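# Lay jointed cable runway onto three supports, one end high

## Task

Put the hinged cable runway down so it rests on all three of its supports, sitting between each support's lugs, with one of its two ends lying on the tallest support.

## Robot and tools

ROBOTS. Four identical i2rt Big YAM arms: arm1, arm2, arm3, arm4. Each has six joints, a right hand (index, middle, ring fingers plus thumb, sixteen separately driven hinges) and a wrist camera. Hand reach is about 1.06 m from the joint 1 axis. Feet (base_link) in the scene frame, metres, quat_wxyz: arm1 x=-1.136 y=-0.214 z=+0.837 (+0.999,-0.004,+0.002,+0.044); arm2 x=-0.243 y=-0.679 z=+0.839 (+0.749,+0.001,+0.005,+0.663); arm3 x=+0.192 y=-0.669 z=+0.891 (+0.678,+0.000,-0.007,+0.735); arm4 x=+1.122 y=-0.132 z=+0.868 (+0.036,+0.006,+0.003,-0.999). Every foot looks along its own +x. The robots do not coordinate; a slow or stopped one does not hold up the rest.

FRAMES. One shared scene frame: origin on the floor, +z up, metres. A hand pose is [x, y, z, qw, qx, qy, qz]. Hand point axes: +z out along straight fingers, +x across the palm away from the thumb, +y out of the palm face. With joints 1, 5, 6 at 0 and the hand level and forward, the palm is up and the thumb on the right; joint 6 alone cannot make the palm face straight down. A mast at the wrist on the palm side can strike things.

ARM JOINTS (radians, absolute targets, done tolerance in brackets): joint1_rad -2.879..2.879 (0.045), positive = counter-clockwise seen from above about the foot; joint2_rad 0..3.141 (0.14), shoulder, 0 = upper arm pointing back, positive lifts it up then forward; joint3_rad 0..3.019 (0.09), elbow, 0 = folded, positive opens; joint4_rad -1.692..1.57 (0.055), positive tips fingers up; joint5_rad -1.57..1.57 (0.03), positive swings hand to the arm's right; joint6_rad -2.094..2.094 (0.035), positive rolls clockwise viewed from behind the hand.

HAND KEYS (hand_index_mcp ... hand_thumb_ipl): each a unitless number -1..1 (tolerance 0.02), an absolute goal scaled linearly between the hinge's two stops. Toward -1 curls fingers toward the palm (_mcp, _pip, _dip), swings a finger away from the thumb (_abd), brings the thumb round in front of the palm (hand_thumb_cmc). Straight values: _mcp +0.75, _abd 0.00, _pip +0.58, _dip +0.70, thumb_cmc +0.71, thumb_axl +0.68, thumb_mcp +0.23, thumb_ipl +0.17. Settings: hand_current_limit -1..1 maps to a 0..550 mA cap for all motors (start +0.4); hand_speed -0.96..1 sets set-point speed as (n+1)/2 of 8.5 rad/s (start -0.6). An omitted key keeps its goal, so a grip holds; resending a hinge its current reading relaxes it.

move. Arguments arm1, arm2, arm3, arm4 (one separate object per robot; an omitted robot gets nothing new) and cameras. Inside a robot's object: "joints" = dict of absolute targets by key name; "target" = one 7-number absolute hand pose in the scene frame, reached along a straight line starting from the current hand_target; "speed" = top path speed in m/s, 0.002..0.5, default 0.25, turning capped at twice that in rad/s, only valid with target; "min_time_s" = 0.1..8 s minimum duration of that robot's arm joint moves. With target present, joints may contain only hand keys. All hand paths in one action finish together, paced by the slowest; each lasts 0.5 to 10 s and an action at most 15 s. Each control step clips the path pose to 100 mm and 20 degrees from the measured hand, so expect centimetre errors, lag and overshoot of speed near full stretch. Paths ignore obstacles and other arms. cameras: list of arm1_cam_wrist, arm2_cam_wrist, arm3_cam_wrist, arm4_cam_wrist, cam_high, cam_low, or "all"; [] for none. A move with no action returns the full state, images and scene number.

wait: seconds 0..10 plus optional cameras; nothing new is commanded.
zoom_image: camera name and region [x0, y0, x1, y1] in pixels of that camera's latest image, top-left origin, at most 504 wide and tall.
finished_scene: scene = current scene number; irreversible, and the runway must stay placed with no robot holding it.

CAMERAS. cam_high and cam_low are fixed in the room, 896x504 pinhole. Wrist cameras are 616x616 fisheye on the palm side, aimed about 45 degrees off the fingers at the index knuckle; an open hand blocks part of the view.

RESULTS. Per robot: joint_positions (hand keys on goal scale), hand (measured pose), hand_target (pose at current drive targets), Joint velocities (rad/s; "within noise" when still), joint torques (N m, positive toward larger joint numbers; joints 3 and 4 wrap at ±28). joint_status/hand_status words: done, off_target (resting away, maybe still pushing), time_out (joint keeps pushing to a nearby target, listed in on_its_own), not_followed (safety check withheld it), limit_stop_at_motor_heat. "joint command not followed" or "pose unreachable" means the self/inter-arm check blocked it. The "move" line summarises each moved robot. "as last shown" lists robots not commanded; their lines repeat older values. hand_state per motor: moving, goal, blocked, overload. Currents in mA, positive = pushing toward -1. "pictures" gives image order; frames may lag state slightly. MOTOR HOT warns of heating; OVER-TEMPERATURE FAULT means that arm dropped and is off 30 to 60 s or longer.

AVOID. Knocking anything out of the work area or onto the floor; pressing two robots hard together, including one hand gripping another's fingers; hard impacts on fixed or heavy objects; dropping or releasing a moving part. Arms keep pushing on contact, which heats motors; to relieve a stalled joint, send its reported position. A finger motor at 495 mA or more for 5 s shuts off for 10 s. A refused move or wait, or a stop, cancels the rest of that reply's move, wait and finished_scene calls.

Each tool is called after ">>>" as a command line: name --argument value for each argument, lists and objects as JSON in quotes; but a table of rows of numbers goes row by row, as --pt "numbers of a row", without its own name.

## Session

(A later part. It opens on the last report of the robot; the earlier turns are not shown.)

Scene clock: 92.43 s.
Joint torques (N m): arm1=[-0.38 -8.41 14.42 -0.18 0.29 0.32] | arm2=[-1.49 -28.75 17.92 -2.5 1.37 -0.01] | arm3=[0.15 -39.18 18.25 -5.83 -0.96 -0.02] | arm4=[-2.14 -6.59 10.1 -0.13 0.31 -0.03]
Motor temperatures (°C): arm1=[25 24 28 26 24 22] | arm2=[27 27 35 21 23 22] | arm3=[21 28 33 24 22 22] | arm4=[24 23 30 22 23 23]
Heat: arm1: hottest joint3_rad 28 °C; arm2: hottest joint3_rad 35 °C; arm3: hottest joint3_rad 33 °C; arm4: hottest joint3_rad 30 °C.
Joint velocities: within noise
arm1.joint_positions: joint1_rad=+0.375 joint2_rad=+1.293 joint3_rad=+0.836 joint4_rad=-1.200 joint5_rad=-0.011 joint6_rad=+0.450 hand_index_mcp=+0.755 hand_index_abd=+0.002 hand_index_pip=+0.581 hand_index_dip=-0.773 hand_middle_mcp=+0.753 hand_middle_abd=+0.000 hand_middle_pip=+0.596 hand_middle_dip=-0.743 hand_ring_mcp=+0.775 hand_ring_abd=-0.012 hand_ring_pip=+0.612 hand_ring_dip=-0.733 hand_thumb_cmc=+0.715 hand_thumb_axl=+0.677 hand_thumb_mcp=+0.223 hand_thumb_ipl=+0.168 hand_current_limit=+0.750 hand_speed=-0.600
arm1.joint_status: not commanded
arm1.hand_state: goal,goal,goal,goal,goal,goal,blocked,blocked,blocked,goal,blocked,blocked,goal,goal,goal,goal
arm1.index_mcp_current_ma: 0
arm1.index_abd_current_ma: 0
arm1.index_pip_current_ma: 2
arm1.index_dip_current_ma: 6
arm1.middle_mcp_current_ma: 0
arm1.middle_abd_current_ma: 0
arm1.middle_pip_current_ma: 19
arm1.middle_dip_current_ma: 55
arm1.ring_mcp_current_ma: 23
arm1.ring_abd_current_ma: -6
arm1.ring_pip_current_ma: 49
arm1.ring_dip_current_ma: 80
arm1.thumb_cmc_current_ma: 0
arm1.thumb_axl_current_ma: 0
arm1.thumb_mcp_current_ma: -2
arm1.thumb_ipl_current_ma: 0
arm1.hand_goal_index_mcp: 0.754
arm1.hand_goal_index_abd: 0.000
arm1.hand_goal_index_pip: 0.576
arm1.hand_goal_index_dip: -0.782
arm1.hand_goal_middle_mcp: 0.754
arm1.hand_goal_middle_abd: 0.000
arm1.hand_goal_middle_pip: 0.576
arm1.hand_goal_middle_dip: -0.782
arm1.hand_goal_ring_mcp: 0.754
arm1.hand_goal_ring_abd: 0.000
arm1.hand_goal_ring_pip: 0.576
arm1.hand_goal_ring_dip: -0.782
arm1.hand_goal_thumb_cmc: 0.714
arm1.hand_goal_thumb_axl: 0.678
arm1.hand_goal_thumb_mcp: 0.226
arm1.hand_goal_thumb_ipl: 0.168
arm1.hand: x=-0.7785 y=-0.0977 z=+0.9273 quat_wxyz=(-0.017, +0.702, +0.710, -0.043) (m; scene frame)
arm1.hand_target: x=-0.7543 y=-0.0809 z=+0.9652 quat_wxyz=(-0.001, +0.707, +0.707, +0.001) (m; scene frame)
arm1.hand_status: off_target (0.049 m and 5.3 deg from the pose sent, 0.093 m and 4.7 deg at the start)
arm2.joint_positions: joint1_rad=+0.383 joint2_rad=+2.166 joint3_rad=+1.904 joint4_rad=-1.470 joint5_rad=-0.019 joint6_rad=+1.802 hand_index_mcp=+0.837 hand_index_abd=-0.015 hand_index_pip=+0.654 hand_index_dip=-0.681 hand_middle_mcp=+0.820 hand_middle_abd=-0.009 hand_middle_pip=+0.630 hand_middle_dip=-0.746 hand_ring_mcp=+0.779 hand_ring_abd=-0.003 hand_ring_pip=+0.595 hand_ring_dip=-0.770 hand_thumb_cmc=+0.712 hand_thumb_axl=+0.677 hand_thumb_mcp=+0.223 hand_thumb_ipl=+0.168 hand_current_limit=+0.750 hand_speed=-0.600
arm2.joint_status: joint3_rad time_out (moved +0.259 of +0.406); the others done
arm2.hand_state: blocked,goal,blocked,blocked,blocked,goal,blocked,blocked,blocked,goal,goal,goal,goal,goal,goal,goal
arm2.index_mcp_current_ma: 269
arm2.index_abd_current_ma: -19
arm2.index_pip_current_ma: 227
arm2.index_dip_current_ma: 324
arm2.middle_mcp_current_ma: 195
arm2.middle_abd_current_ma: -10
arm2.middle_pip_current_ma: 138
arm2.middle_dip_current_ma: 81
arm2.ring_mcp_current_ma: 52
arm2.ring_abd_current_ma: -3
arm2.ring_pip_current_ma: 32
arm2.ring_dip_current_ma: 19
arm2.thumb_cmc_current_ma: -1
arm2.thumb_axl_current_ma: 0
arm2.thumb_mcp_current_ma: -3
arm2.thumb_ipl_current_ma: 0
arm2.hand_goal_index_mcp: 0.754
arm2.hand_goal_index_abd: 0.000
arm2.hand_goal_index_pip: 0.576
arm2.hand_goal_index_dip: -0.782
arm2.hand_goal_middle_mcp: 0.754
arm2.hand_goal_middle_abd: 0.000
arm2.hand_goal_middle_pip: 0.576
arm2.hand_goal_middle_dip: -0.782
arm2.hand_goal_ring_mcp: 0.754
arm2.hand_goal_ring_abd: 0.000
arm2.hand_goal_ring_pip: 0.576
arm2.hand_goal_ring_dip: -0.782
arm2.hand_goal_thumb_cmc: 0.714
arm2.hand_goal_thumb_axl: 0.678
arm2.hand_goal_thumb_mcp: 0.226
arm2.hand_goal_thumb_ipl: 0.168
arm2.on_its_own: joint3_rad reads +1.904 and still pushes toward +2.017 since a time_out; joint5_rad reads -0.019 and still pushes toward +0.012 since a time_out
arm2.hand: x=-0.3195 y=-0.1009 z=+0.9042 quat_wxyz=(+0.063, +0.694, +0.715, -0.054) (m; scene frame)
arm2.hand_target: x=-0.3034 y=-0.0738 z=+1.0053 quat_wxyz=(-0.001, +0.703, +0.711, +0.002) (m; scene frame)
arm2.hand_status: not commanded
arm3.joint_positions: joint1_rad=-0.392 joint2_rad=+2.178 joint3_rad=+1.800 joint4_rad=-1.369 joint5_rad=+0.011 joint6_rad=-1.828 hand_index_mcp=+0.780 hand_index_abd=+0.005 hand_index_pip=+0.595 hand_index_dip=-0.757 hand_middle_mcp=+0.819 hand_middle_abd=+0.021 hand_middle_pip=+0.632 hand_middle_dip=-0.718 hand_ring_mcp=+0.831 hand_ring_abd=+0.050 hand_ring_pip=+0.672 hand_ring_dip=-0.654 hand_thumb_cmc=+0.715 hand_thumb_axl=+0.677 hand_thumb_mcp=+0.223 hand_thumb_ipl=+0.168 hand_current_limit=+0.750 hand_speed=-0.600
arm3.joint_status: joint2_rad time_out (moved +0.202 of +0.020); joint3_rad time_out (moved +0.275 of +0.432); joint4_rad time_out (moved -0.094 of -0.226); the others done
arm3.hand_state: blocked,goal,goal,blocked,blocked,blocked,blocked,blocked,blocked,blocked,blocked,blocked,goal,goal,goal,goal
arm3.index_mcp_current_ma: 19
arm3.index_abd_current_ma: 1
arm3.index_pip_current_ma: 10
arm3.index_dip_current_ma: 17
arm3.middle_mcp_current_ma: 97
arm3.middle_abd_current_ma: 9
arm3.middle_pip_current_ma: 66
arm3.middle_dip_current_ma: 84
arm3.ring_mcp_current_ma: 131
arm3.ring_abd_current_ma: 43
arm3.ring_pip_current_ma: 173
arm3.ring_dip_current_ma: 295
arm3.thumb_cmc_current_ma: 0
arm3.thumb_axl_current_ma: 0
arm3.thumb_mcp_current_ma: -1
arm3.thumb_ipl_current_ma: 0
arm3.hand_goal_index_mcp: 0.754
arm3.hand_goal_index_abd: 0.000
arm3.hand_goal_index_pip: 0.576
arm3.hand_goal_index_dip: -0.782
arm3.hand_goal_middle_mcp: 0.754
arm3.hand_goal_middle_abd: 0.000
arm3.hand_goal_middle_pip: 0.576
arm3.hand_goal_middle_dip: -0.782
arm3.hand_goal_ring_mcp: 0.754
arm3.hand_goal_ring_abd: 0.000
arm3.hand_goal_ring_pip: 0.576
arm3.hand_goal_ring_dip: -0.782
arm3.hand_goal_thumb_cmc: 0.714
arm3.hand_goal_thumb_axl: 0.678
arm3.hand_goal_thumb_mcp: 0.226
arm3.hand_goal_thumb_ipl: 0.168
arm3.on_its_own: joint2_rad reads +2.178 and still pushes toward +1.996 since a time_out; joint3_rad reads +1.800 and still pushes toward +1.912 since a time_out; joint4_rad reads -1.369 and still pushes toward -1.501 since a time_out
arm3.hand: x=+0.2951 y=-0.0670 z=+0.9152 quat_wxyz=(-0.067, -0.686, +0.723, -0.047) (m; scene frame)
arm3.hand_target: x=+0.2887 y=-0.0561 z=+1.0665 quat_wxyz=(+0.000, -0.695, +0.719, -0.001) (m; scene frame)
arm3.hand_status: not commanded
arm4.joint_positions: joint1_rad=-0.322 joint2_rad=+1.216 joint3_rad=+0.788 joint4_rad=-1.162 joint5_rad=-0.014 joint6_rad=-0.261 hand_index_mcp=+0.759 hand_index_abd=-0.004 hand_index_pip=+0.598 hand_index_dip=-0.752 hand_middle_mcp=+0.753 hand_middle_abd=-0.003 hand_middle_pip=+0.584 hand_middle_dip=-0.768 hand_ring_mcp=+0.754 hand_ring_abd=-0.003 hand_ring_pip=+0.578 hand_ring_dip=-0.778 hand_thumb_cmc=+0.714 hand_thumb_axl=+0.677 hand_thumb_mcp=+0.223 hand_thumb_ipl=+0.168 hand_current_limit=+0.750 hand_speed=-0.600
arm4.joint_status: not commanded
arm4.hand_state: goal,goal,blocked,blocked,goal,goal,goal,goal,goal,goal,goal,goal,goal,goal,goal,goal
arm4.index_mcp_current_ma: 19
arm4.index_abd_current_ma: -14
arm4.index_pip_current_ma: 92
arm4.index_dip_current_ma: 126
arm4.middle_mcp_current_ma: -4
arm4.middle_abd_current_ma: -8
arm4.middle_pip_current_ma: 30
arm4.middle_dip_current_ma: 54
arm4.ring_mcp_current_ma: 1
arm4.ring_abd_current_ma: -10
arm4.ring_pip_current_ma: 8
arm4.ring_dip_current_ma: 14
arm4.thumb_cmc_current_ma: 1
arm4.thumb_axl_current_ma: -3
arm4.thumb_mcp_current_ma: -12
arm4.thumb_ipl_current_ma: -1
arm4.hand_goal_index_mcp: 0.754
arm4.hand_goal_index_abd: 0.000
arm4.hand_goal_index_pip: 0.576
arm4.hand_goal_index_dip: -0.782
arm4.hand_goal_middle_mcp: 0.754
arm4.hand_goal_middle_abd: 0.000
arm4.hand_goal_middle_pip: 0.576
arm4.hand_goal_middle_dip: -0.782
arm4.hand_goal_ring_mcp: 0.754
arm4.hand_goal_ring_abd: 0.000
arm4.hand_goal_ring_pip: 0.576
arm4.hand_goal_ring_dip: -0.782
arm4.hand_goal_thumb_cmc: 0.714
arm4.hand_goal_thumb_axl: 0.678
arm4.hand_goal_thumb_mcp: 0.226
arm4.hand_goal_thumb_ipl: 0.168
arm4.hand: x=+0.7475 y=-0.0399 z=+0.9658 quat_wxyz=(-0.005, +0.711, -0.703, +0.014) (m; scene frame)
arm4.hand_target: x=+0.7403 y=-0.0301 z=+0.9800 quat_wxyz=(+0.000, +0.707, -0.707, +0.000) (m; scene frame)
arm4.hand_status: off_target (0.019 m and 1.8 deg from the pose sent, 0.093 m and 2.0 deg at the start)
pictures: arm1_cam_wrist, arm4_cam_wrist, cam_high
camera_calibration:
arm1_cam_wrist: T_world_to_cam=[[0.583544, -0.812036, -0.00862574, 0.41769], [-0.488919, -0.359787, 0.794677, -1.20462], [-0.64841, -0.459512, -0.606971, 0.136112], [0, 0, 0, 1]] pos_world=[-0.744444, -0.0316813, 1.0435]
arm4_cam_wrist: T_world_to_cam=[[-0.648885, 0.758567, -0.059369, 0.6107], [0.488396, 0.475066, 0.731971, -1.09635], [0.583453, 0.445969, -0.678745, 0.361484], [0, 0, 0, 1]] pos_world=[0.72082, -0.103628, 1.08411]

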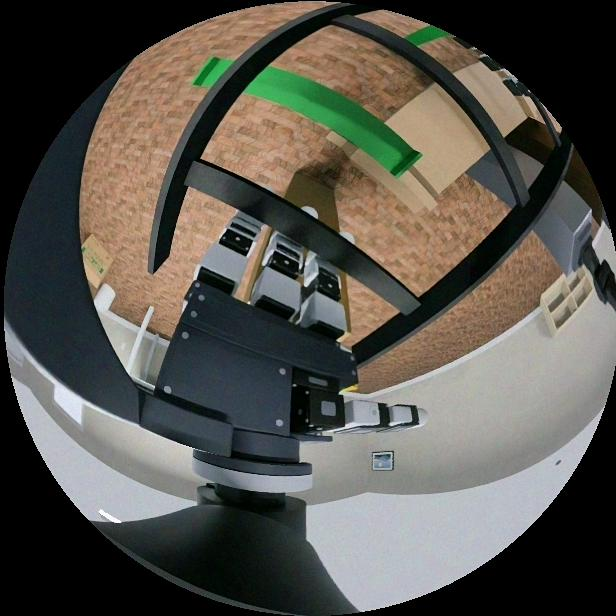

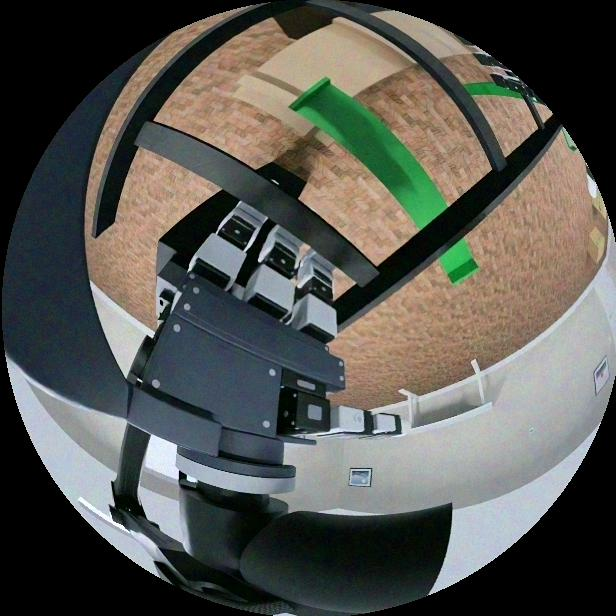

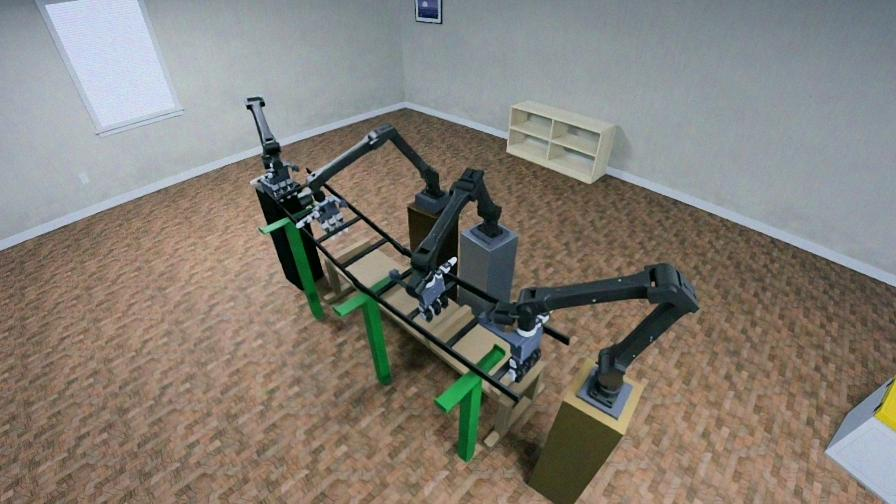

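>>> move --arm1 '{"target":[-0.7543,-0.026,0.912,0,0.7071,0.7071,0],"speed":0.035}' --arm2 '{"joints":{"joint1_rad":0.335,"joint2_rad":2.264,"joint3_rad":2.275,"joint4_rad":-1.572,"joint6_rad":1.773},"min_time_s":2.2}' --arm3 '{"joints":{"joint1_rad":-0.353,"joint2_rad":2.202,"joint3_rad":2.233,"joint4_rad":-1.616,"joint6_rad":-1.808},"min_time_s":2.2}' --arm4 '{"target":[0.7403,0.03,0.962,0,0.7071,-0.7071,0],"speed":0.035}' --cameras '["arm2_cam_wrist","arm3_cam_wrist","arm1_cam_wrist","arm4_cam_wrist","cam_high"]'

Scene clock: 97.90 s.
Joint torques (N m): arm1=[-0.56 -10.23 11.85 -0.02 0.33 0.33] | arm2=[-1.03 -30.1 18.04 -2.52 1.15 0] | arm3=[0.97 -41.41 18.52 -6 -0.94 -0.03] | arm4=[-1.9 -6.95 11.12 0.2 0.07 -0.08]
Motor temperatures (°C): arm1=[25 24 29 26 24 22] | arm2=[27 29 36 21 23 22] | arm3=[21 30 35 24 22 22] | arm4=[24 23 30 22 23 23]
Heat: arm1: hottest joint3_rad 29 °C; arm2: hottest joint3_rad 36 °C; arm3: hottest joint3_rad 35 °C; arm4: hottest joint3_rad 30 °C.
move: arm1 off_target; arm2 time_out; arm3 time_out; arm4 off_target
Joint velocities: within noise
arm1.joint_positions: joint1_rad=+0.513 joint2_rad=+1.437 joint3_rad=+0.836 joint4_rad=-1.044 joint5_rad=-0.011 joint6_rad=+0.586 hand_index_mcp=+0.762 hand_index_abd=+0.002 hand_index_pip=+0.587 hand_index_dip=-0.768 hand_middle_mcp=+0.758 hand_middle_abd=+0.000 hand_middle_pip=+0.600 hand_middle_dip=-0.741 hand_ring_mcp=+0.778 hand_ring_abd=-0.012 hand_ring_pip=+0.612 hand_ring_dip=-0.731 hand_thumb_cmc=+0.715 hand_thumb_axl=+0.677 hand_thumb_mcp=+0.223 hand_thumb_ipl=+0.168 hand_current_limit=+0.750 hand_speed=-0.600
arm1.joint_status: not commanded
arm1.hand_state: goal,goal,goal,goal,goal,goal,blocked,blocked,blocked,goal,blocked,blocked,goal,goal,goal,goal
arm1.index_mcp_current_ma: 5
arm1.index_abd_current_ma: 0
arm1.index_pip_current_ma: 8
arm1.index_dip_current_ma: 11
arm1.middle_mcp_current_ma: 1
arm1.middle_abd_current_ma: 0
arm1.middle_pip_current_ma: 25
arm1.middle_dip_current_ma: 59
arm1.ring_mcp_current_ma: 29
arm1.ring_abd_current_ma: -6
arm1.ring_pip_current_ma: 49
arm1.ring_dip_current_ma: 84
arm1.thumb_cmc_current_ma: 0
arm1.thumb_axl_current_ma: 0
arm1.thumb_mcp_current_ma: -2
arm1.thumb_ipl_current_ma: 0
arm1.hand_goal_index_mcp: 0.754
arm1.hand_goal_index_abd: 0.000
arm1.hand_goal_index_pip: 0.576
arm1.hand_goal_index_dip: -0.782
arm1.hand_goal_middle_mcp: 0.754
arm1.hand_goal_middle_abd: 0.000
arm1.hand_goal_middle_pip: 0.576
arm1.hand_goal_middle_dip: -0.782
arm1.hand_goal_ring_mcp: 0.754
arm1.hand_goal_ring_abd: 0.000
arm1.hand_goal_ring_pip: 0.576
arm1.hand_goal_ring_dip: -0.782
arm1.hand_goal_thumb_cmc: 0.714
arm1.hand_goal_thumb_axl: 0.678
arm1.hand_goal_thumb_mcp: 0.226
arm1.hand_goal_thumb_ipl: 0.168
arm1.hand: x=-0.7747 y=-0.0443 z=+0.8818 quat_wxyz=(-0.010, +0.701, +0.712, -0.039) (m; scene frame)
arm1.hand_target: x=-0.7557 y=-0.0267 z=+0.9122 quat_wxyz=(-0.001, +0.707, +0.707, +0.000) (m; scene frame)
arm1.hand_status: off_target (0.041 m and 4.7 deg from the pose sent, 0.077 m and 5.3 deg at the start)
arm2.joint_positions: joint1_rad=+0.357 joint2_rad=+2.362 joint3_rad=+2.140 joint4_rad=-1.522 joint5_rad=-0.013 joint6_rad=+1.781 hand_index_mcp=+0.837 hand_index_abd=-0.015 hand_index_pip=+0.654 hand_index_dip=-0.681 hand_middle_mcp=+0.820 hand_middle_abd=-0.009 hand_middle_pip=+0.627 hand_middle_dip=-0.751 hand_ring_mcp=+0.771 hand_ring_abd=-0.003 hand_ring_pip=+0.589 hand_ring_dip=-0.774 hand_thumb_cmc=+0.712 hand_thumb_axl=+0.677 hand_thumb_mcp=+0.223 hand_thumb_ipl=+0.168 hand_current_limit=+0.750 hand_speed=-0.600
arm2.joint_status: joint3_rad time_out (moved +0.236 of +0.371); the others done
arm2.hand_state: blocked,goal,blocked,blocked,blocked,goal,blocked,blocked,goal,goal,goal,goal,goal,goal,goal,goal
arm2.index_mcp_current_ma: 269
arm2.index_abd_current_ma: -19
arm2.index_pip_current_ma: 227
arm2.index_dip_current_ma: 326
arm2.middle_mcp_current_ma: 195
arm2.middle_abd_current_ma: -9
arm2.middle_pip_current_ma: 126
arm2.middle_dip_current_ma: 64
arm2.ring_mcp_current_ma: 30
arm2.ring_abd_current_ma: -2
arm2.ring_pip_current_ma: 19
arm2.ring_dip_current_ma: 10
arm2.thumb_cmc_current_ma: -1
arm2.thumb_axl_current_ma: 0
arm2.thumb_mcp_current_ma: -3
arm2.thumb_ipl_current_ma: 0
arm2.hand_goal_index_mcp: 0.754
arm2.hand_goal_index_abd: 0.000
arm2.hand_goal_index_pip: 0.576
arm2.hand_goal_index_dip: -0.782
arm2.hand_goal_middle_mcp: 0.754
arm2.hand_goal_middle_abd: 0.000
arm2.hand_goal_middle_pip: 0.576
arm2.hand_goal_middle_dip: -0.782
arm2.hand_goal_ring_mcp: 0.754
arm2.hand_goal_ring_abd: 0.000
arm2.hand_goal_ring_pip: 0.576
arm2.hand_goal_ring_dip: -0.782
arm2.hand_goal_thumb_cmc: 0.714
arm2.hand_goal_thumb_axl: 0.678
arm2.hand_goal_thumb_mcp: 0.226
arm2.hand_goal_thumb_ipl: 0.168
arm2.on_its_own: joint3_rad reads +2.140 and still pushes toward +2.252 since a time_out
arm2.hand: x=-0.3155 y=-0.0496 z=+0.8624 quat_wxyz=(+0.069, +0.695, +0.714, -0.057) (m; scene frame)
arm2.hand_target: x=-0.3016 y=-0.0208 z=+0.9634 quat_wxyz=(+0.008, +0.703, +0.711, -0.004) (m; scene frame)
arm2.hand_status: not commanded
arm3.joint_positions: joint1_rad=-0.373 joint2_rad=+2.381 joint3_rad=+2.075 joint4_rad=-1.483 joint5_rad=+0.011 joint6_rad=-1.798 hand_index_mcp=+0.777 hand_index_abd=+0.004 hand_index_pip=+0.583 hand_index_dip=-0.778 hand_middle_mcp=+0.819 hand_middle_abd=+0.025 hand_middle_pip=+0.633 hand_middle_dip=-0.722 hand_ring_mcp=+0.832 hand_ring_abd=+0.068 hand_ring_pip=+0.680 hand_ring_dip=-0.638 hand_thumb_cmc=+0.715 hand_thumb_axl=+0.677 hand_thumb_mcp=+0.223 hand_thumb_ipl=+0.168 hand_current_limit=+0.750 hand_speed=-0.600
arm3.joint_status: joint2_rad time_out (moved +0.203 of +0.024); joint3_rad time_out (moved +0.275 of +0.433); joint4_rad time_out (moved -0.114 of -0.247); the others done
arm3.hand_state: blocked,goal,goal,goal,blocked,blocked,blocked,blocked,blocked,blocked,blocked,blocked,goal,goal,goal,goal
arm3.index_mcp_current_ma: 15
arm3.index_abd_current_ma: 1
arm3.index_pip_current_ma: 2
arm3.index_dip_current_ma: 1
arm3.middle_mcp_current_ma: 96
arm3.middle_abd_current_ma: 13
arm3.middle_pip_current_ma: 68
arm3.middle_dip_current_ma: 76
arm3.ring_mcp_current_ma: 134
arm3.ring_abd_current_ma: 74
arm3.ring_pip_current_ma: 201
arm3.ring_dip_current_ma: 364
arm3.thumb_cmc_current_ma: 0
arm3.thumb_axl_current_ma: 0
arm3.thumb_mcp_current_ma: -1
arm3.thumb_ipl_current_ma: 0
arm3.hand_goal_index_mcp: 0.754
arm3.hand_goal_index_abd: 0.000
arm3.hand_goal_index_pip: 0.576
arm3.hand_goal_index_dip: -0.782
arm3.hand_goal_middle_mcp: 0.754
arm3.hand_goal_middle_abd: 0.000
arm3.hand_goal_middle_pip: 0.576
arm3.hand_goal_middle_dip: -0.782
arm3.hand_goal_ring_mcp: 0.754
arm3.hand_goal_ring_abd: 0.000
arm3.hand_goal_ring_pip: 0.576
arm3.hand_goal_ring_dip: -0.782
arm3.hand_goal_thumb_cmc: 0.714
arm3.hand_goal_thumb_axl: 0.678
arm3.hand_goal_thumb_mcp: 0.226
arm3.hand_goal_thumb_ipl: 0.168
arm3.on_its_own: joint2_rad reads +2.381 and still pushes toward +2.202 since a time_out; joint3_rad reads +2.075 and still pushes toward +2.188 since a time_out; joint4_rad reads -1.483 and still pushes toward -1.616 since a time_out
arm3.hand: x=+0.2988 y=-0.0161 z=+0.8828 quat_wxyz=(-0.084, -0.680, +0.726, -0.059) (m; scene frame)
arm3.hand_target: x=+0.2843 y=-0.0024 z=+1.0427 quat_wxyz=(-0.020, -0.695, +0.719, -0.013) (m; scene frame)
arm3.hand_status: not commanded
arm4.joint_positions: joint1_rad=-0.506 joint2_rad=+1.294 joint3_rad=+0.788 joint4_rad=-1.108 joint5_rad=-0.010 joint6_rad=-0.435 hand_index_mcp=+0.757 hand_index_abd=-0.001 hand_index_pip=+0.596 hand_index_dip=-0.753 hand_middle_mcp=+0.757 hand_middle_abd=+0.000 hand_middle_pip=+0.584 hand_middle_dip=-0.768 hand_ring_mcp=+0.754 hand_ring_abd=-0.003 hand_ring_pip=+0.578 hand_ring_dip=-0.778 hand_thumb_cmc=+0.714 hand_thumb_axl=+0.677 hand_thumb_mcp=+0.223 hand_thumb_ipl=+0.168 hand_current_limit=+0.750 hand_speed=-0.600
arm4.joint_status: not commanded
arm4.hand_state: goal,goal,blocked,blocked,goal,goal,goal,goal,goal,goal,goal,goal,goal,goal,goal,goal
arm4.index_mcp_current_ma: 9
arm4.index_abd_current_ma: -4
arm4.index_pip_current_ma: 82
arm4.index_dip_current_ma: 122
arm4.middle_mcp_current_ma: 11
arm4.middle_abd_current_ma: 1
arm4.middle_pip_current_ma: 29
arm4.middle_dip_current_ma: 56
arm4.ring_mcp_current_ma: 1
arm4.ring_abd_current_ma: -10
arm4.ring_pip_current_ma: 8
arm4.ring_dip_current_ma: 14
arm4.thumb_cmc_current_ma: 1
arm4.thumb_axl_current_ma: -3
arm4.thumb_mcp_current_ma: -12
arm4.thumb_ipl_current_ma: -1
arm4.hand_goal_index_mcp: 0.754
arm4.hand_goal_index_abd: 0.000
arm4.hand_goal_index_pip: 0.576
arm4.hand_goal_index_dip: -0.782
arm4.hand_goal_middle_mcp: 0.754
arm4.hand_goal_middle_abd: 0.000
arm4.hand_goal_middle_pip: 0.576
arm4.hand_goal_middle_dip: -0.782
arm4.hand_goal_ring_mcp: 0.754
arm4.hand_goal_ring_abd: 0.000
arm4.hand_goal_ring_pip: 0.576
arm4.hand_goal_ring_dip: -0.782
arm4.hand_goal_thumb_cmc: 0.714
arm4.hand_goal_thumb_axl: 0.678
arm4.hand_goal_thumb_mcp: 0.226
arm4.hand_goal_thumb_ipl: 0.168
arm4.hand: x=+0.7568 y=+0.0177 z=+0.9423 quat_wxyz=(-0.009, +0.707, -0.707, +0.024) (m; scene frame)
arm4.hand_target: x=+0.7412 y=+0.0297 z=+0.9623 quat_wxyz=(+0.000, +0.707, -0.707, +0.000) (m; scene frame)
arm4.hand_status: off_target (0.029 m and 2.9 deg from the pose sent, 0.070 m and 1.8 deg at the start)
pictures: arm1_cam_wrist, arm2_cam_wrist, arm3_cam_wrist, arm4_cam_wrist, cam_high
camera_calibration:
arm1_cam_wrist: T_world_to_cam=[[0.586246, -0.810126, 0.00345716, 0.449941], [-0.499261, -0.357922, 0.789069, -1.15037], [-0.638008, -0.464314, -0.614295, 0.149793], [0, 0, 0, 1]] pos_world=[-0.742544, 0.0223157, 0.998186]
arm2_cam_wrist: T_world_to_cam=[[0.624148, -0.758994, 0.185383, 0.0311334], [-0.600402, -0.314105, 0.735429, -0.877566], [-0.499957, -0.570321, -0.65175, 0.50339], [0, 0, 0, 1]] pos_world=[-0.294651, 0.0350766, 0.9677]
arm3_cam_wrist: T_world_to_cam=[[-0.561481, 0.814528, -0.145888, 0.34454], [0.610389, 0.526721, 0.591599, -0.739955], [0.558716, 0.243123, -0.792923, 0.665838], [0, 0, 0, 1]] pos_world=[0.2731, -0.0527679, 1.01598]
arm4_cam_wrist: T_world_to_cam=[[-0.639281, 0.764986, -0.0782046, 0.582166], [0.479434, 0.476022, 0.737256, -1.10926], [0.601218, 0.43382, -0.671072, 0.293959], [0, 0, 0, 1]] pos_world=[0.727252, -0.0448412, 1.06061]

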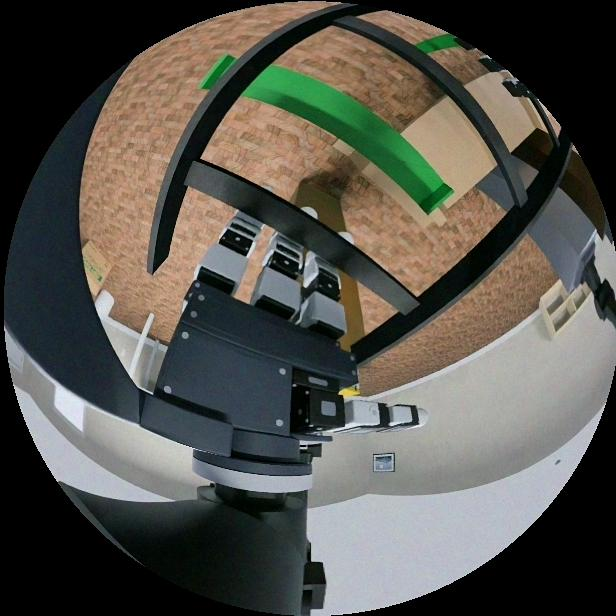

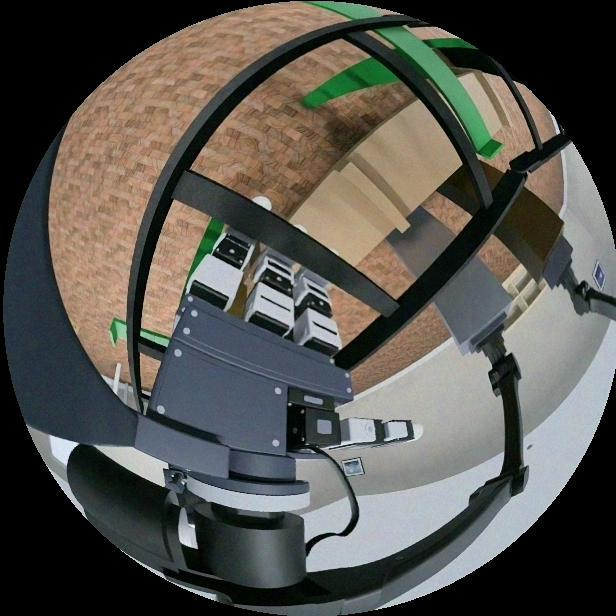

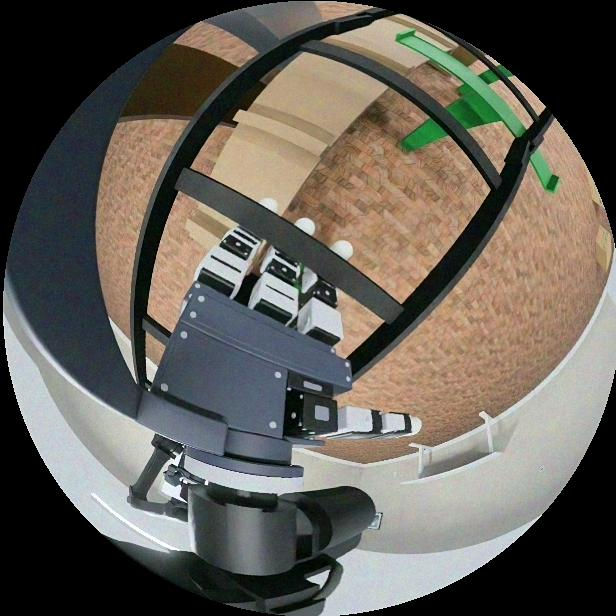

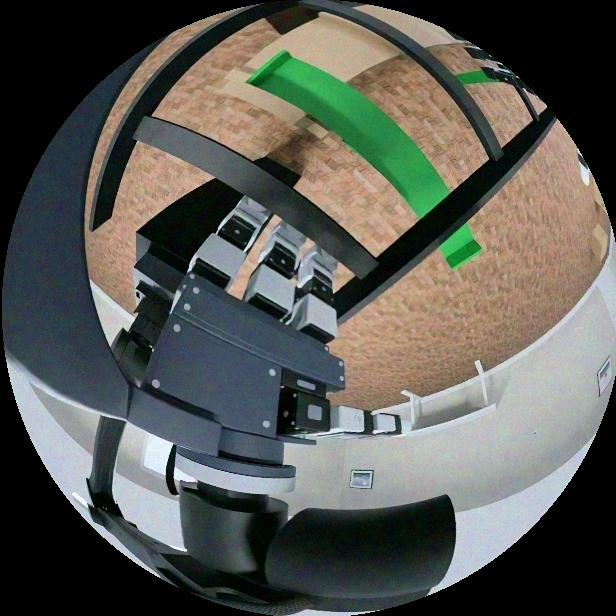

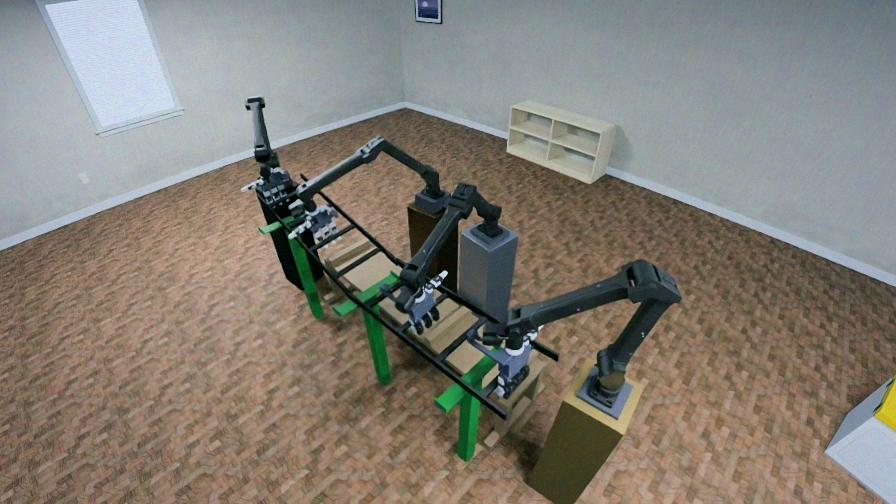

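>>> move --arm1 '{"target":[-0.7557,0.019,0.892,0,0.7071,0.7071,0],"speed":0.03}' --arm2 '{"joints":{"joint1_rad":0.32,"joint2_rad":2.398,"joint3_rad":2.478,"joint4_rad":-1.584,"joint6_rad":1.758},"min_time_s":2.2}' --arm3 '{"joints":{"joint1_rad":-0.338,"joint2_rad":2.323,"joint3_rad":2.452,"joint4_rad":-1.659,"joint6_rad":-1.793},"min_time_s":2.2}' --arm4 '{"target":[0.7403,0.092,0.962,0,0.7071,-0.7071,0],"speed":0.03}' --cameras '["arm2_cam_wrist","arm3_cam_wrist","arm1_cam_wrist","arm4_cam_wrist","cam_high","cam_low"]'

Scene clock: 104.33 s.
Joint torques (N m): arm1=[-0.44 -11.69 12.96 -0.27 0.52 0.41] | arm2=[-1.79 -30.33 18.32 -1.2 1.25 -0.12] | arm3=[0.79 -44.57 18.71 -5.33 -0.67 0.01] | arm4=[-2.26 -7 12.31 0.34 0.2 -0.12]
Motor temperatures (°C): arm1=[25 24 29 26 24 22] | arm2=[27 29 38 21 23 22] | arm3=[21 33 37 24 22 22] | arm4=[24 23 31 22 23 23]
Heat: arm1: hottest joint3_rad 29 °C; arm2: hottest joint3_rad 38 °C; arm3: hottest joint3_rad 37 °C; arm4: hottest joint3_rad 31 °C.
move: arm1 off_target; arm2 time_out; arm3 time_out; arm4 off_target
Joint velocities: within noise
arm1.joint_positions: joint1_rad=+0.609 joint2_rad=+1.536 joint3_rad=+0.861 joint4_rad=-0.985 joint5_rad=-0.016 joint6_rad=+0.674 hand_index_mcp=+0.769 hand_index_abd=+0.001 hand_index_pip=+0.606 hand_index_dip=-0.738 hand_middle_mcp=+0.761 hand_middle_abd=-0.003 hand_middle_pip=+0.602 hand_middle_dip=-0.737 hand_ring_mcp=+0.777 hand_ring_abd=-0.012 hand_ring_pip=+0.601 hand_ring_dip=-0.758 hand_thumb_cmc=+0.715 hand_thumb_axl=+0.677 hand_thumb_mcp=+0.223 hand_thumb_ipl=+0.168 hand_current_limit=+0.750 hand_speed=-0.600
arm1.joint_status: not commanded
arm1.hand_state: goal,goal,blocked,blocked,goal,goal,blocked,blocked,blocked,goal,blocked,blocked,goal,goal,goal,goal
arm1.index_mcp_current_ma: 13
arm1.index_abd_current_ma: 0
arm1.index_pip_current_ma: 36
arm1.index_dip_current_ma: 67
arm1.middle_mcp_current_ma: 4
arm1.middle_abd_current_ma: -1
arm1.middle_pip_current_ma: 29
arm1.middle_dip_current_ma: 68
arm1.ring_mcp_current_ma: 26
arm1.ring_abd_current_ma: -7
arm1.ring_pip_current_ma: 28
arm1.ring_dip_current_ma: 25
arm1.thumb_cmc_current_ma: 0
arm1.thumb_axl_current_ma: 0
arm1.thumb_mcp_current_ma: -2
arm1.thumb_ipl_current_ma: 0
arm1.hand_goal_index_mcp: 0.754
arm1.hand_goal_index_abd: 0.000
arm1.hand_goal_index_pip: 0.576
arm1.hand_goal_index_dip: -0.782
arm1.hand_goal_middle_mcp: 0.754
arm1.hand_goal_middle_abd: 0.000
arm1.hand_goal_middle_pip: 0.576
arm1.hand_goal_middle_dip: -0.782
arm1.hand_goal_ring_mcp: 0.754
arm1.hand_goal_ring_abd: 0.000
arm1.hand_goal_ring_pip: 0.576
arm1.hand_goal_ring_dip: -0.782
arm1.hand_goal_thumb_cmc: 0.714
arm1.hand_goal_thumb_axl: 0.678
arm1.hand_goal_thumb_mcp: 0.226
arm1.hand_goal_thumb_ipl: 0.168
arm1.hand: x=-0.7818 y=-0.0068 z=+0.8547 quat_wxyz=(-0.010, +0.699, +0.714, -0.048) (m; scene frame)
arm1.hand_target: x=-0.7579 y=+0.0176 z=+0.8924 quat_wxyz=(-0.001, +0.707, +0.707, +0.000) (m; scene frame)
arm1.hand_status: off_target (0.052 m and 5.8 deg from the pose sent, 0.067 m and 4.7 deg at the start)
arm2.joint_positions: joint1_rad=+0.350 joint2_rad=+2.485 joint3_rad=+2.339 joint4_rad=-1.564 joint5_rad=-0.016 joint6_rad=+1.779 hand_index_mcp=+0.837 hand_index_abd=+0.002 hand_index_pip=+0.654 hand_index_dip=-0.684 hand_middle_mcp=+0.816 hand_middle_abd=+0.002 hand_middle_pip=+0.616 hand_middle_dip=-0.757 hand_ring_mcp=+0.756 hand_ring_abd=-0.003 hand_ring_pip=+0.579 hand_ring_dip=-0.778 hand_thumb_cmc=+0.713 hand_thumb_axl=+0.677 hand_thumb_mcp=+0.223 hand_thumb_ipl=+0.168 hand_current_limit=+0.750 hand_speed=-0.600
arm2.joint_status: joint3_rad time_out (moved +0.199 of +0.338); the others done
arm2.hand_state: blocked,goal,blocked,blocked,blocked,goal,blocked,blocked,goal,goal,goal,goal,goal,goal,goal,goal
arm2.index_mcp_current_ma: 268
arm2.index_abd_current_ma: 1
arm2.index_pip_current_ma: 227
arm2.index_dip_current_ma: 311
arm2.middle_mcp_current_ma: 179
arm2.middle_abd_current_ma: 1
arm2.middle_pip_current_ma: 91
arm2.middle_dip_current_ma: 47
arm2.ring_mcp_current_ma: 2
arm2.ring_abd_current_ma: -2
arm2.ring_pip_current_ma: 3
arm2.ring_dip_current_ma: 4
arm2.thumb_cmc_current_ma: -1
arm2.thumb_axl_current_ma: 0
arm2.thumb_mcp_current_ma: -3
arm2.thumb_ipl_current_ma: 0
arm2.hand_goal_index_mcp: 0.754
arm2.hand_goal_index_abd: 0.000
arm2.hand_goal_index_pip: 0.576
arm2.hand_goal_index_dip: -0.782
arm2.hand_goal_middle_mcp: 0.754
arm2.hand_goal_middle_abd: 0.000
arm2.hand_goal_middle_pip: 0.576
arm2.hand_goal_middle_dip: -0.782
arm2.hand_goal_ring_mcp: 0.754
arm2.hand_goal_ring_abd: 0.000
arm2.hand_goal_ring_pip: 0.576
arm2.hand_goal_ring_dip: -0.782
arm2.hand_goal_thumb_cmc: 0.714
arm2.hand_goal_thumb_axl: 0.678
arm2.hand_goal_thumb_mcp: 0.226
arm2.hand_goal_thumb_ipl: 0.168
arm2.on_its_own: joint3_rad reads +2.339 and still pushes toward +2.452 since a time_out
arm2.hand: x=-0.3200 y=-0.0122 z=+0.8472 quat_wxyz=(+0.053, +0.698, +0.712, -0.049) (m; scene frame)
arm2.hand_target: x=-0.3002 y=+0.0234 z=+0.9446 quat_wxyz=(-0.014, +0.703, +0.711, +0.011) (m; scene frame)
arm2.hand_status: not commanded
arm3.joint_positions: joint1_rad=-0.355 joint2_rad=+2.522 joint3_rad=+2.276 joint4_rad=-1.541 joint5_rad=+0.004 joint6_rad=-1.787 hand_index_mcp=+0.777 hand_index_abd=+0.002 hand_index_pip=+0.582 hand_index_dip=-0.778 hand_middle_mcp=+0.805 hand_middle_abd=+0.015 hand_middle_pip=+0.615 hand_middle_dip=-0.745 hand_ring_mcp=+0.828 hand_ring_abd=+0.104 hand_ring_pip=+0.680 hand_ring_dip=-0.639 hand_thumb_cmc=+0.715 hand_thumb_axl=+0.677 hand_thumb_mcp=+0.222 hand_thumb_ipl=+0.168 hand_current_limit=+0.750 hand_speed=-0.600
arm3.joint_status: joint2_rad time_out (moved +0.141 of -0.058); joint3_rad time_out (moved +0.201 of +0.377); joint4_rad time_out (moved -0.058 of -0.176); the others done
arm3.hand_state: blocked,goal,goal,goal,blocked,goal,blocked,blocked,blocked,blocked,blocked,blocked,goal,goal,goal,goal
arm3.index_mcp_current_ma: 15
arm3.index_abd_current_ma: 0
arm3.index_pip_current_ma: 1
arm3.index_dip_current_ma: 1
arm3.middle_mcp_current_ma: 62
arm3.middle_abd_current_ma: 5
arm3.middle_pip_current_ma: 35
arm3.middle_dip_current_ma: 32
arm3.ring_mcp_current_ma: 121
arm3.ring_abd_current_ma: 157
arm3.ring_pip_current_ma: 200
arm3.ring_dip_current_ma: 357
arm3.thumb_cmc_current_ma: 0
arm3.thumb_axl_current_ma: 0
arm3.thumb_mcp_current_ma: -1
arm3.thumb_ipl_current_ma: 0
arm3.hand_goal_index_mcp: 0.754
arm3.hand_goal_index_abd: 0.000
arm3.hand_goal_index_pip: 0.576
arm3.hand_goal_index_dip: -0.782
arm3.hand_goal_middle_mcp: 0.754
arm3.hand_goal_middle_abd: 0.000
arm3.hand_goal_middle_pip: 0.576
arm3.hand_goal_middle_dip: -0.782
arm3.hand_goal_ring_mcp: 0.754
arm3.hand_goal_ring_abd: 0.000
arm3.hand_goal_ring_pip: 0.576
arm3.hand_goal_ring_dip: -0.782
arm3.hand_goal_thumb_cmc: 0.714
arm3.hand_goal_thumb_axl: 0.678
arm3.hand_goal_thumb_mcp: 0.226
arm3.hand_goal_thumb_ipl: 0.168
arm3.on_its_own: joint2_rad reads +2.522 and still pushes toward +2.323 since a time_out; joint3_rad reads +2.276 and still pushes toward +2.388 since a time_out; joint4_rad reads -1.541 and still pushes toward -1.659 since a time_out
arm3.hand: x=+0.2956 y=+0.0192 z=+0.8582 quat_wxyz=(-0.084, -0.683, +0.724, -0.057) (m; scene frame)
arm3.hand_target: x=+0.2847 y=+0.0374 z=+1.0373 quat_wxyz=(-0.004, -0.695, +0.719, -0.004) (m; scene frame)
arm3.hand_status: not commanded
arm4.joint_positions: joint1_rad=-0.658 joint2_rad=+1.362 joint3_rad=+0.849 joint4_rad=-1.107 joint5_rad=-0.014 joint6_rad=-0.589 hand_index_mcp=+0.757 hand_index_abd=-0.011 hand_index_pip=+0.578 hand_index_dip=-0.780 hand_middle_mcp=+0.754 hand_middle_abd=-0.001 hand_middle_pip=+0.579 hand_middle_dip=-0.778 hand_ring_mcp=+0.754 hand_ring_abd=-0.003 hand_ring_pip=+0.578 hand_ring_dip=-0.778 hand_thumb_cmc=+0.714 hand_thumb_axl=+0.677 hand_thumb_mcp=+0.223 hand_thumb_ipl=+0.168 hand_current_limit=+0.750 hand_speed=-0.600
arm4.joint_status: not commanded
arm4.hand_state: goal,goal,goal,goal,goal,goal,goal,goal,goal,goal,goal,goal,goal,goal,goal,goal
arm4.index_mcp_current_ma: 11
arm4.index_abd_current_ma: -38
arm4.index_pip_current_ma: 8
arm4.index_dip_current_ma: 8
arm4.middle_mcp_current_ma: 1
arm4.middle_abd_current_ma: -1
arm4.middle_pip_current_ma: 9
arm4.middle_dip_current_ma: 15
arm4.ring_mcp_current_ma: 1
arm4.ring_abd_current_ma: -8
arm4.ring_pip_current_ma: 8
arm4.ring_dip_current_ma: 14
arm4.thumb_cmc_current_ma: 0
arm4.thumb_axl_current_ma: -3
arm4.thumb_mcp_current_ma: -12
arm4.thumb_ipl_current_ma: -1
arm4.hand_goal_index_mcp: 0.754
arm4.hand_goal_index_abd: 0.000
arm4.hand_goal_index_pip: 0.576
arm4.hand_goal_index_dip: -0.782
arm4.hand_goal_middle_mcp: 0.754
arm4.hand_goal_middle_abd: 0.000
arm4.hand_goal_middle_pip: 0.576
arm4.hand_goal_middle_dip: -0.782
arm4.hand_goal_ring_mcp: 0.754
arm4.hand_goal_ring_abd: 0.000
arm4.hand_goal_ring_pip: 0.576
arm4.hand_goal_ring_dip: -0.782
arm4.hand_goal_thumb_cmc: 0.714
arm4.hand_goal_thumb_axl: 0.678
arm4.hand_goal_thumb_mcp: 0.226
arm4.hand_goal_thumb_ipl: 0.168
arm4.hand: x=+0.7597 y=+0.0707 z=+0.9418 quat_wxyz=(-0.004, +0.708, -0.706, +0.028) (m; scene frame)
arm4.hand_target: x=+0.7419 y=+0.0913 z=+0.9627 quat_wxyz=(-0.001, +0.707, -0.707, +0.000) (m; scene frame)
arm4.hand_status: off_target (0.035 m and 3.2 deg from the pose sent, 0.079 m and 2.9 deg at the start)
pictures: arm1_cam_wrist, arm2_cam_wrist, arm3_cam_wrist, arm4_cam_wrist, cam_high, cam_low
camera_calibration:
arm1_cam_wrist: T_world_to_cam=[[0.592316, -0.805683, 0.00597491, 0.487253], [-0.48678, -0.351938, 0.799491, -1.11825], [-0.642033, -0.47646, -0.600649, 0.131161], [0, 0, 0, 1]] pos_world=[-0.748741, 0.0615091, 0.969902]
arm2_cam_wrist: T_world_to_cam=[[0.621042, -0.768579, 0.153601, 0.0910644], [-0.594877, -0.334622, 0.730855, -0.8519], [-0.510321, -0.545266, -0.665024, 0.520842], [0, 0, 0, 1]] pos_world=[-0.297534, 0.0689226, 0.955]
arm3_cam_wrist: T_world_to_cam=[[-0.567036, 0.811333, -0.142154, 0.308976], [0.608844, 0.529082, 0.591084, -0.741126], [0.554777, 0.248617, -0.793985, 0.641554], [0, 0, 0, 1]] pos_world=[0.270511, -0.0180669, 0.991374]
arm4_cam_wrist: T_world_to_cam=[[-0.640774, 0.762873, -0.0862161, 0.552253], [0.479373, 0.485288, 0.731229, -1.13045], [0.599675, 0.427223, -0.676661, 0.275865], [0, 0, 0, 1]] pos_world=[0.73035, 0.0094418, 1.0609]

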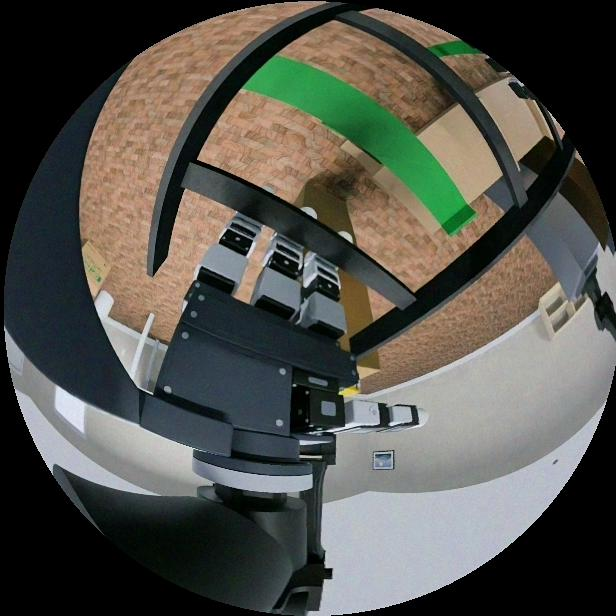

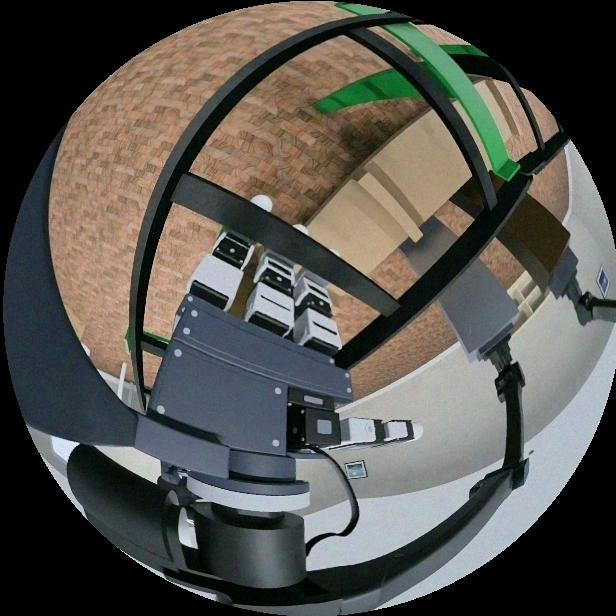

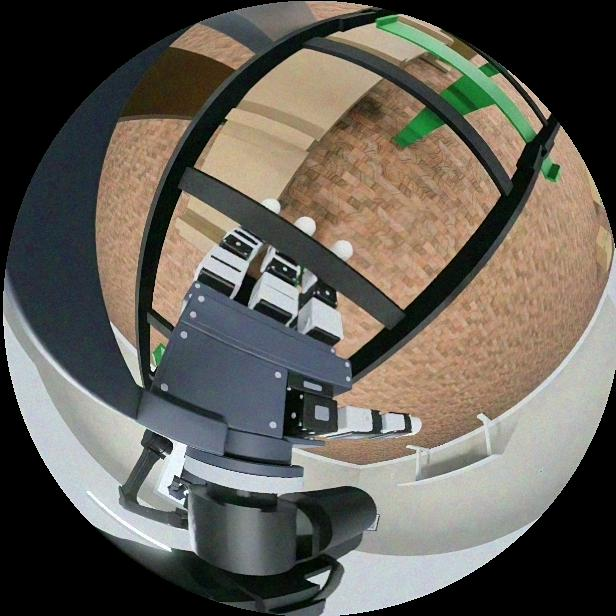

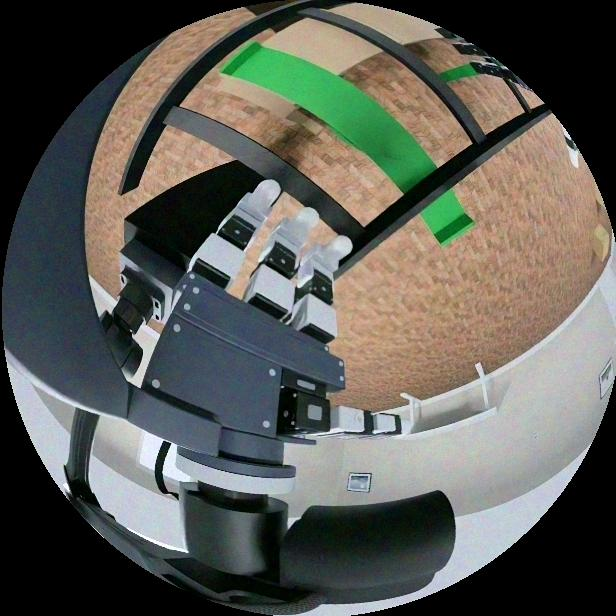

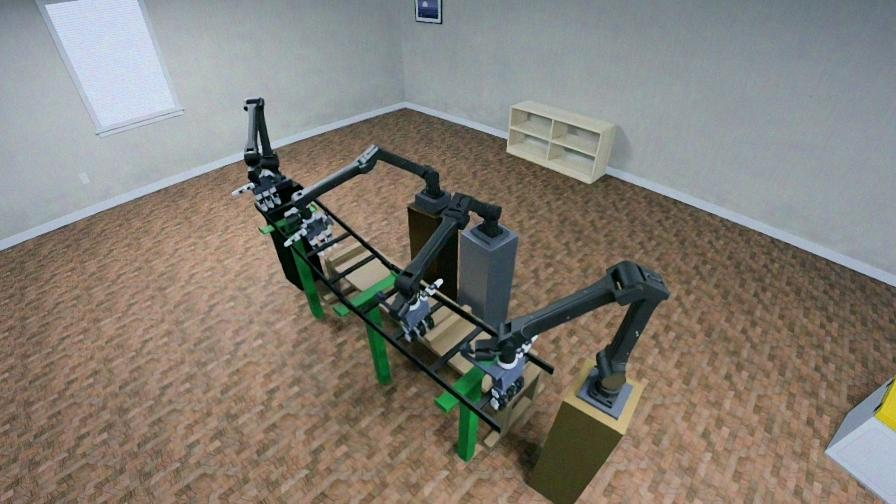

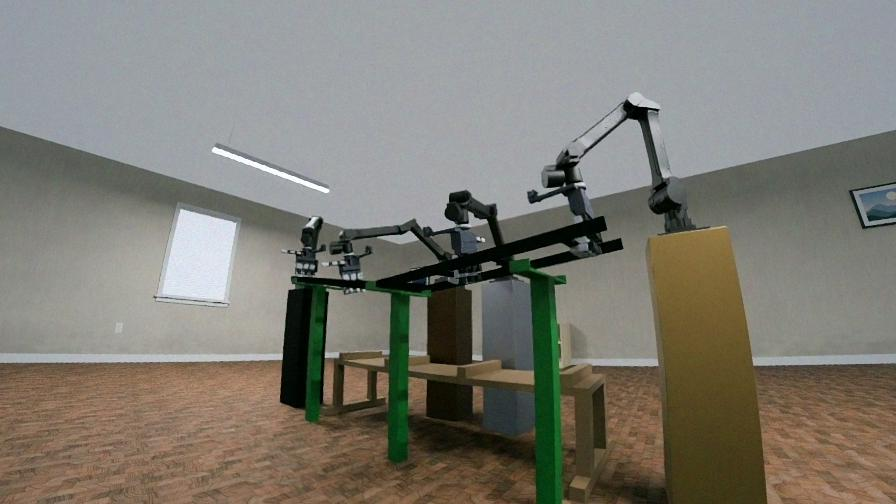

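>>> zoom_image --camera "cam_low" --region '[370, 150, 650, 320]'

>>> zoom_image --camera "arm4_cam_wrist" --region '[100, 30, 500, 350]'

>>> zoom_image --camera "cam_high" --region '[230, 160, 570, 450]'

Scaled by 1.800 from the camera's 896x504 image, which has a finer 1280x720 frame.

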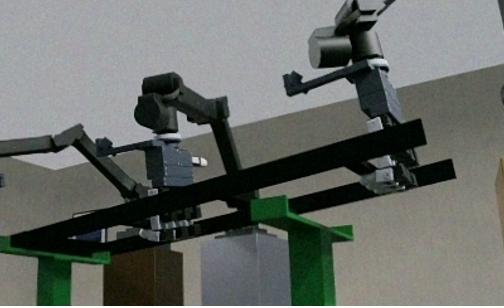

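Scaled by 1.260 from the camera's 616x616 image, which has a finer 880x880 frame.

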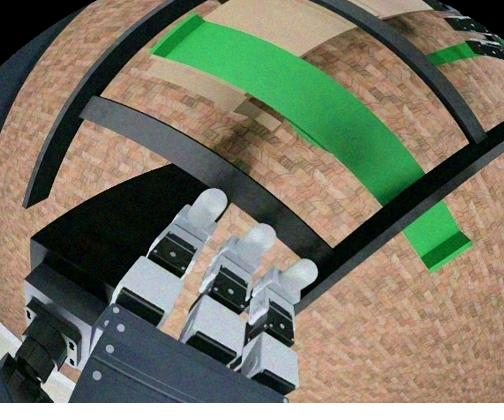

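Scaled by 1.482 from the camera's 896x504 image, which has a finer 1280x720 frame.

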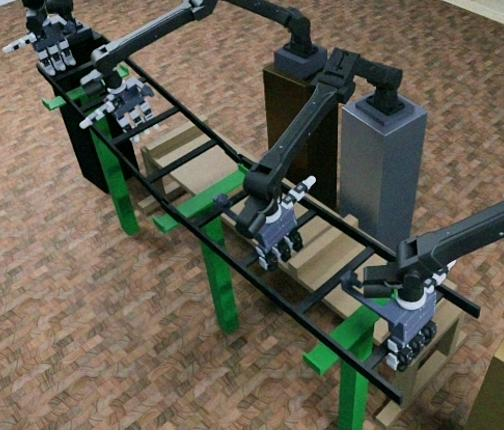

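>>> zoom_image --camera "arm1_cam_wrist" --region '[140, 0, 540, 330]'

>>> zoom_image --camera "arm4_cam_wrist" --region '[380, 160, 520, 270]'

>>> zoom_image --camera "arm4_cam_wrist" --region '[100, 10, 300, 160]'

>>> zoom_image --camera "arm3_cam_wrist" --region '[330, 0, 580, 210]'

>>> zoom_image --camera "arm2_cam_wrist" --region '[300, 0, 580, 230]'

Scaled by 1.260 from the camera's 616x616 image, which has a finer 880x880 frame.

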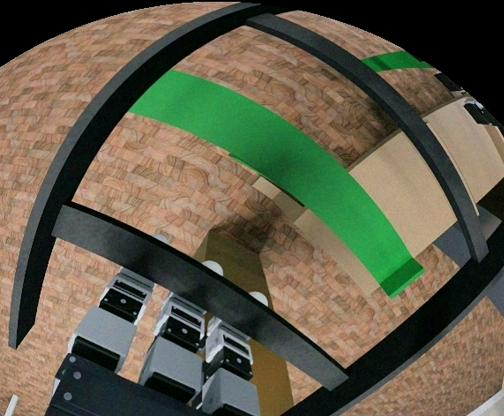

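Scaled by 3.600 from the camera's 616x616 image, which has a finer 880x880 frame.

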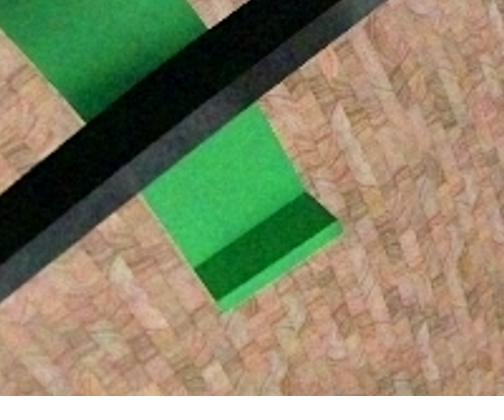

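Scaled by 2.520 from the camera's 616x616 image, which has a finer 880x880 frame.

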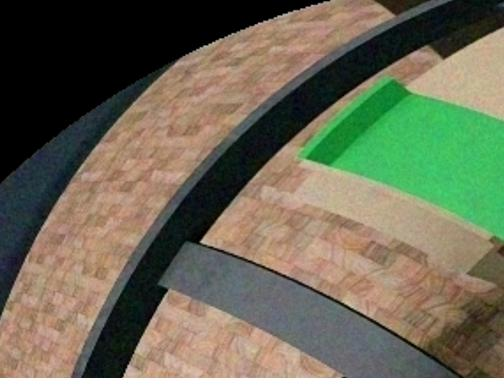

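Scaled by 2.016 from the camera's 616x616 image, which has a finer 880x880 frame.

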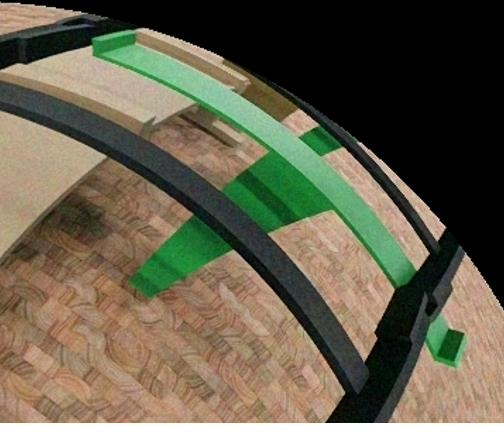

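Scaled by 1.800 from the camera's 616x616 image, which has a finer 880x880 frame.

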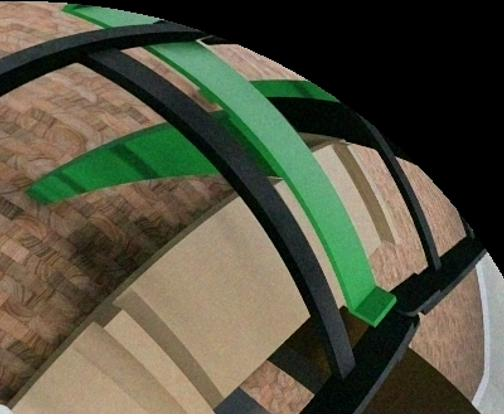

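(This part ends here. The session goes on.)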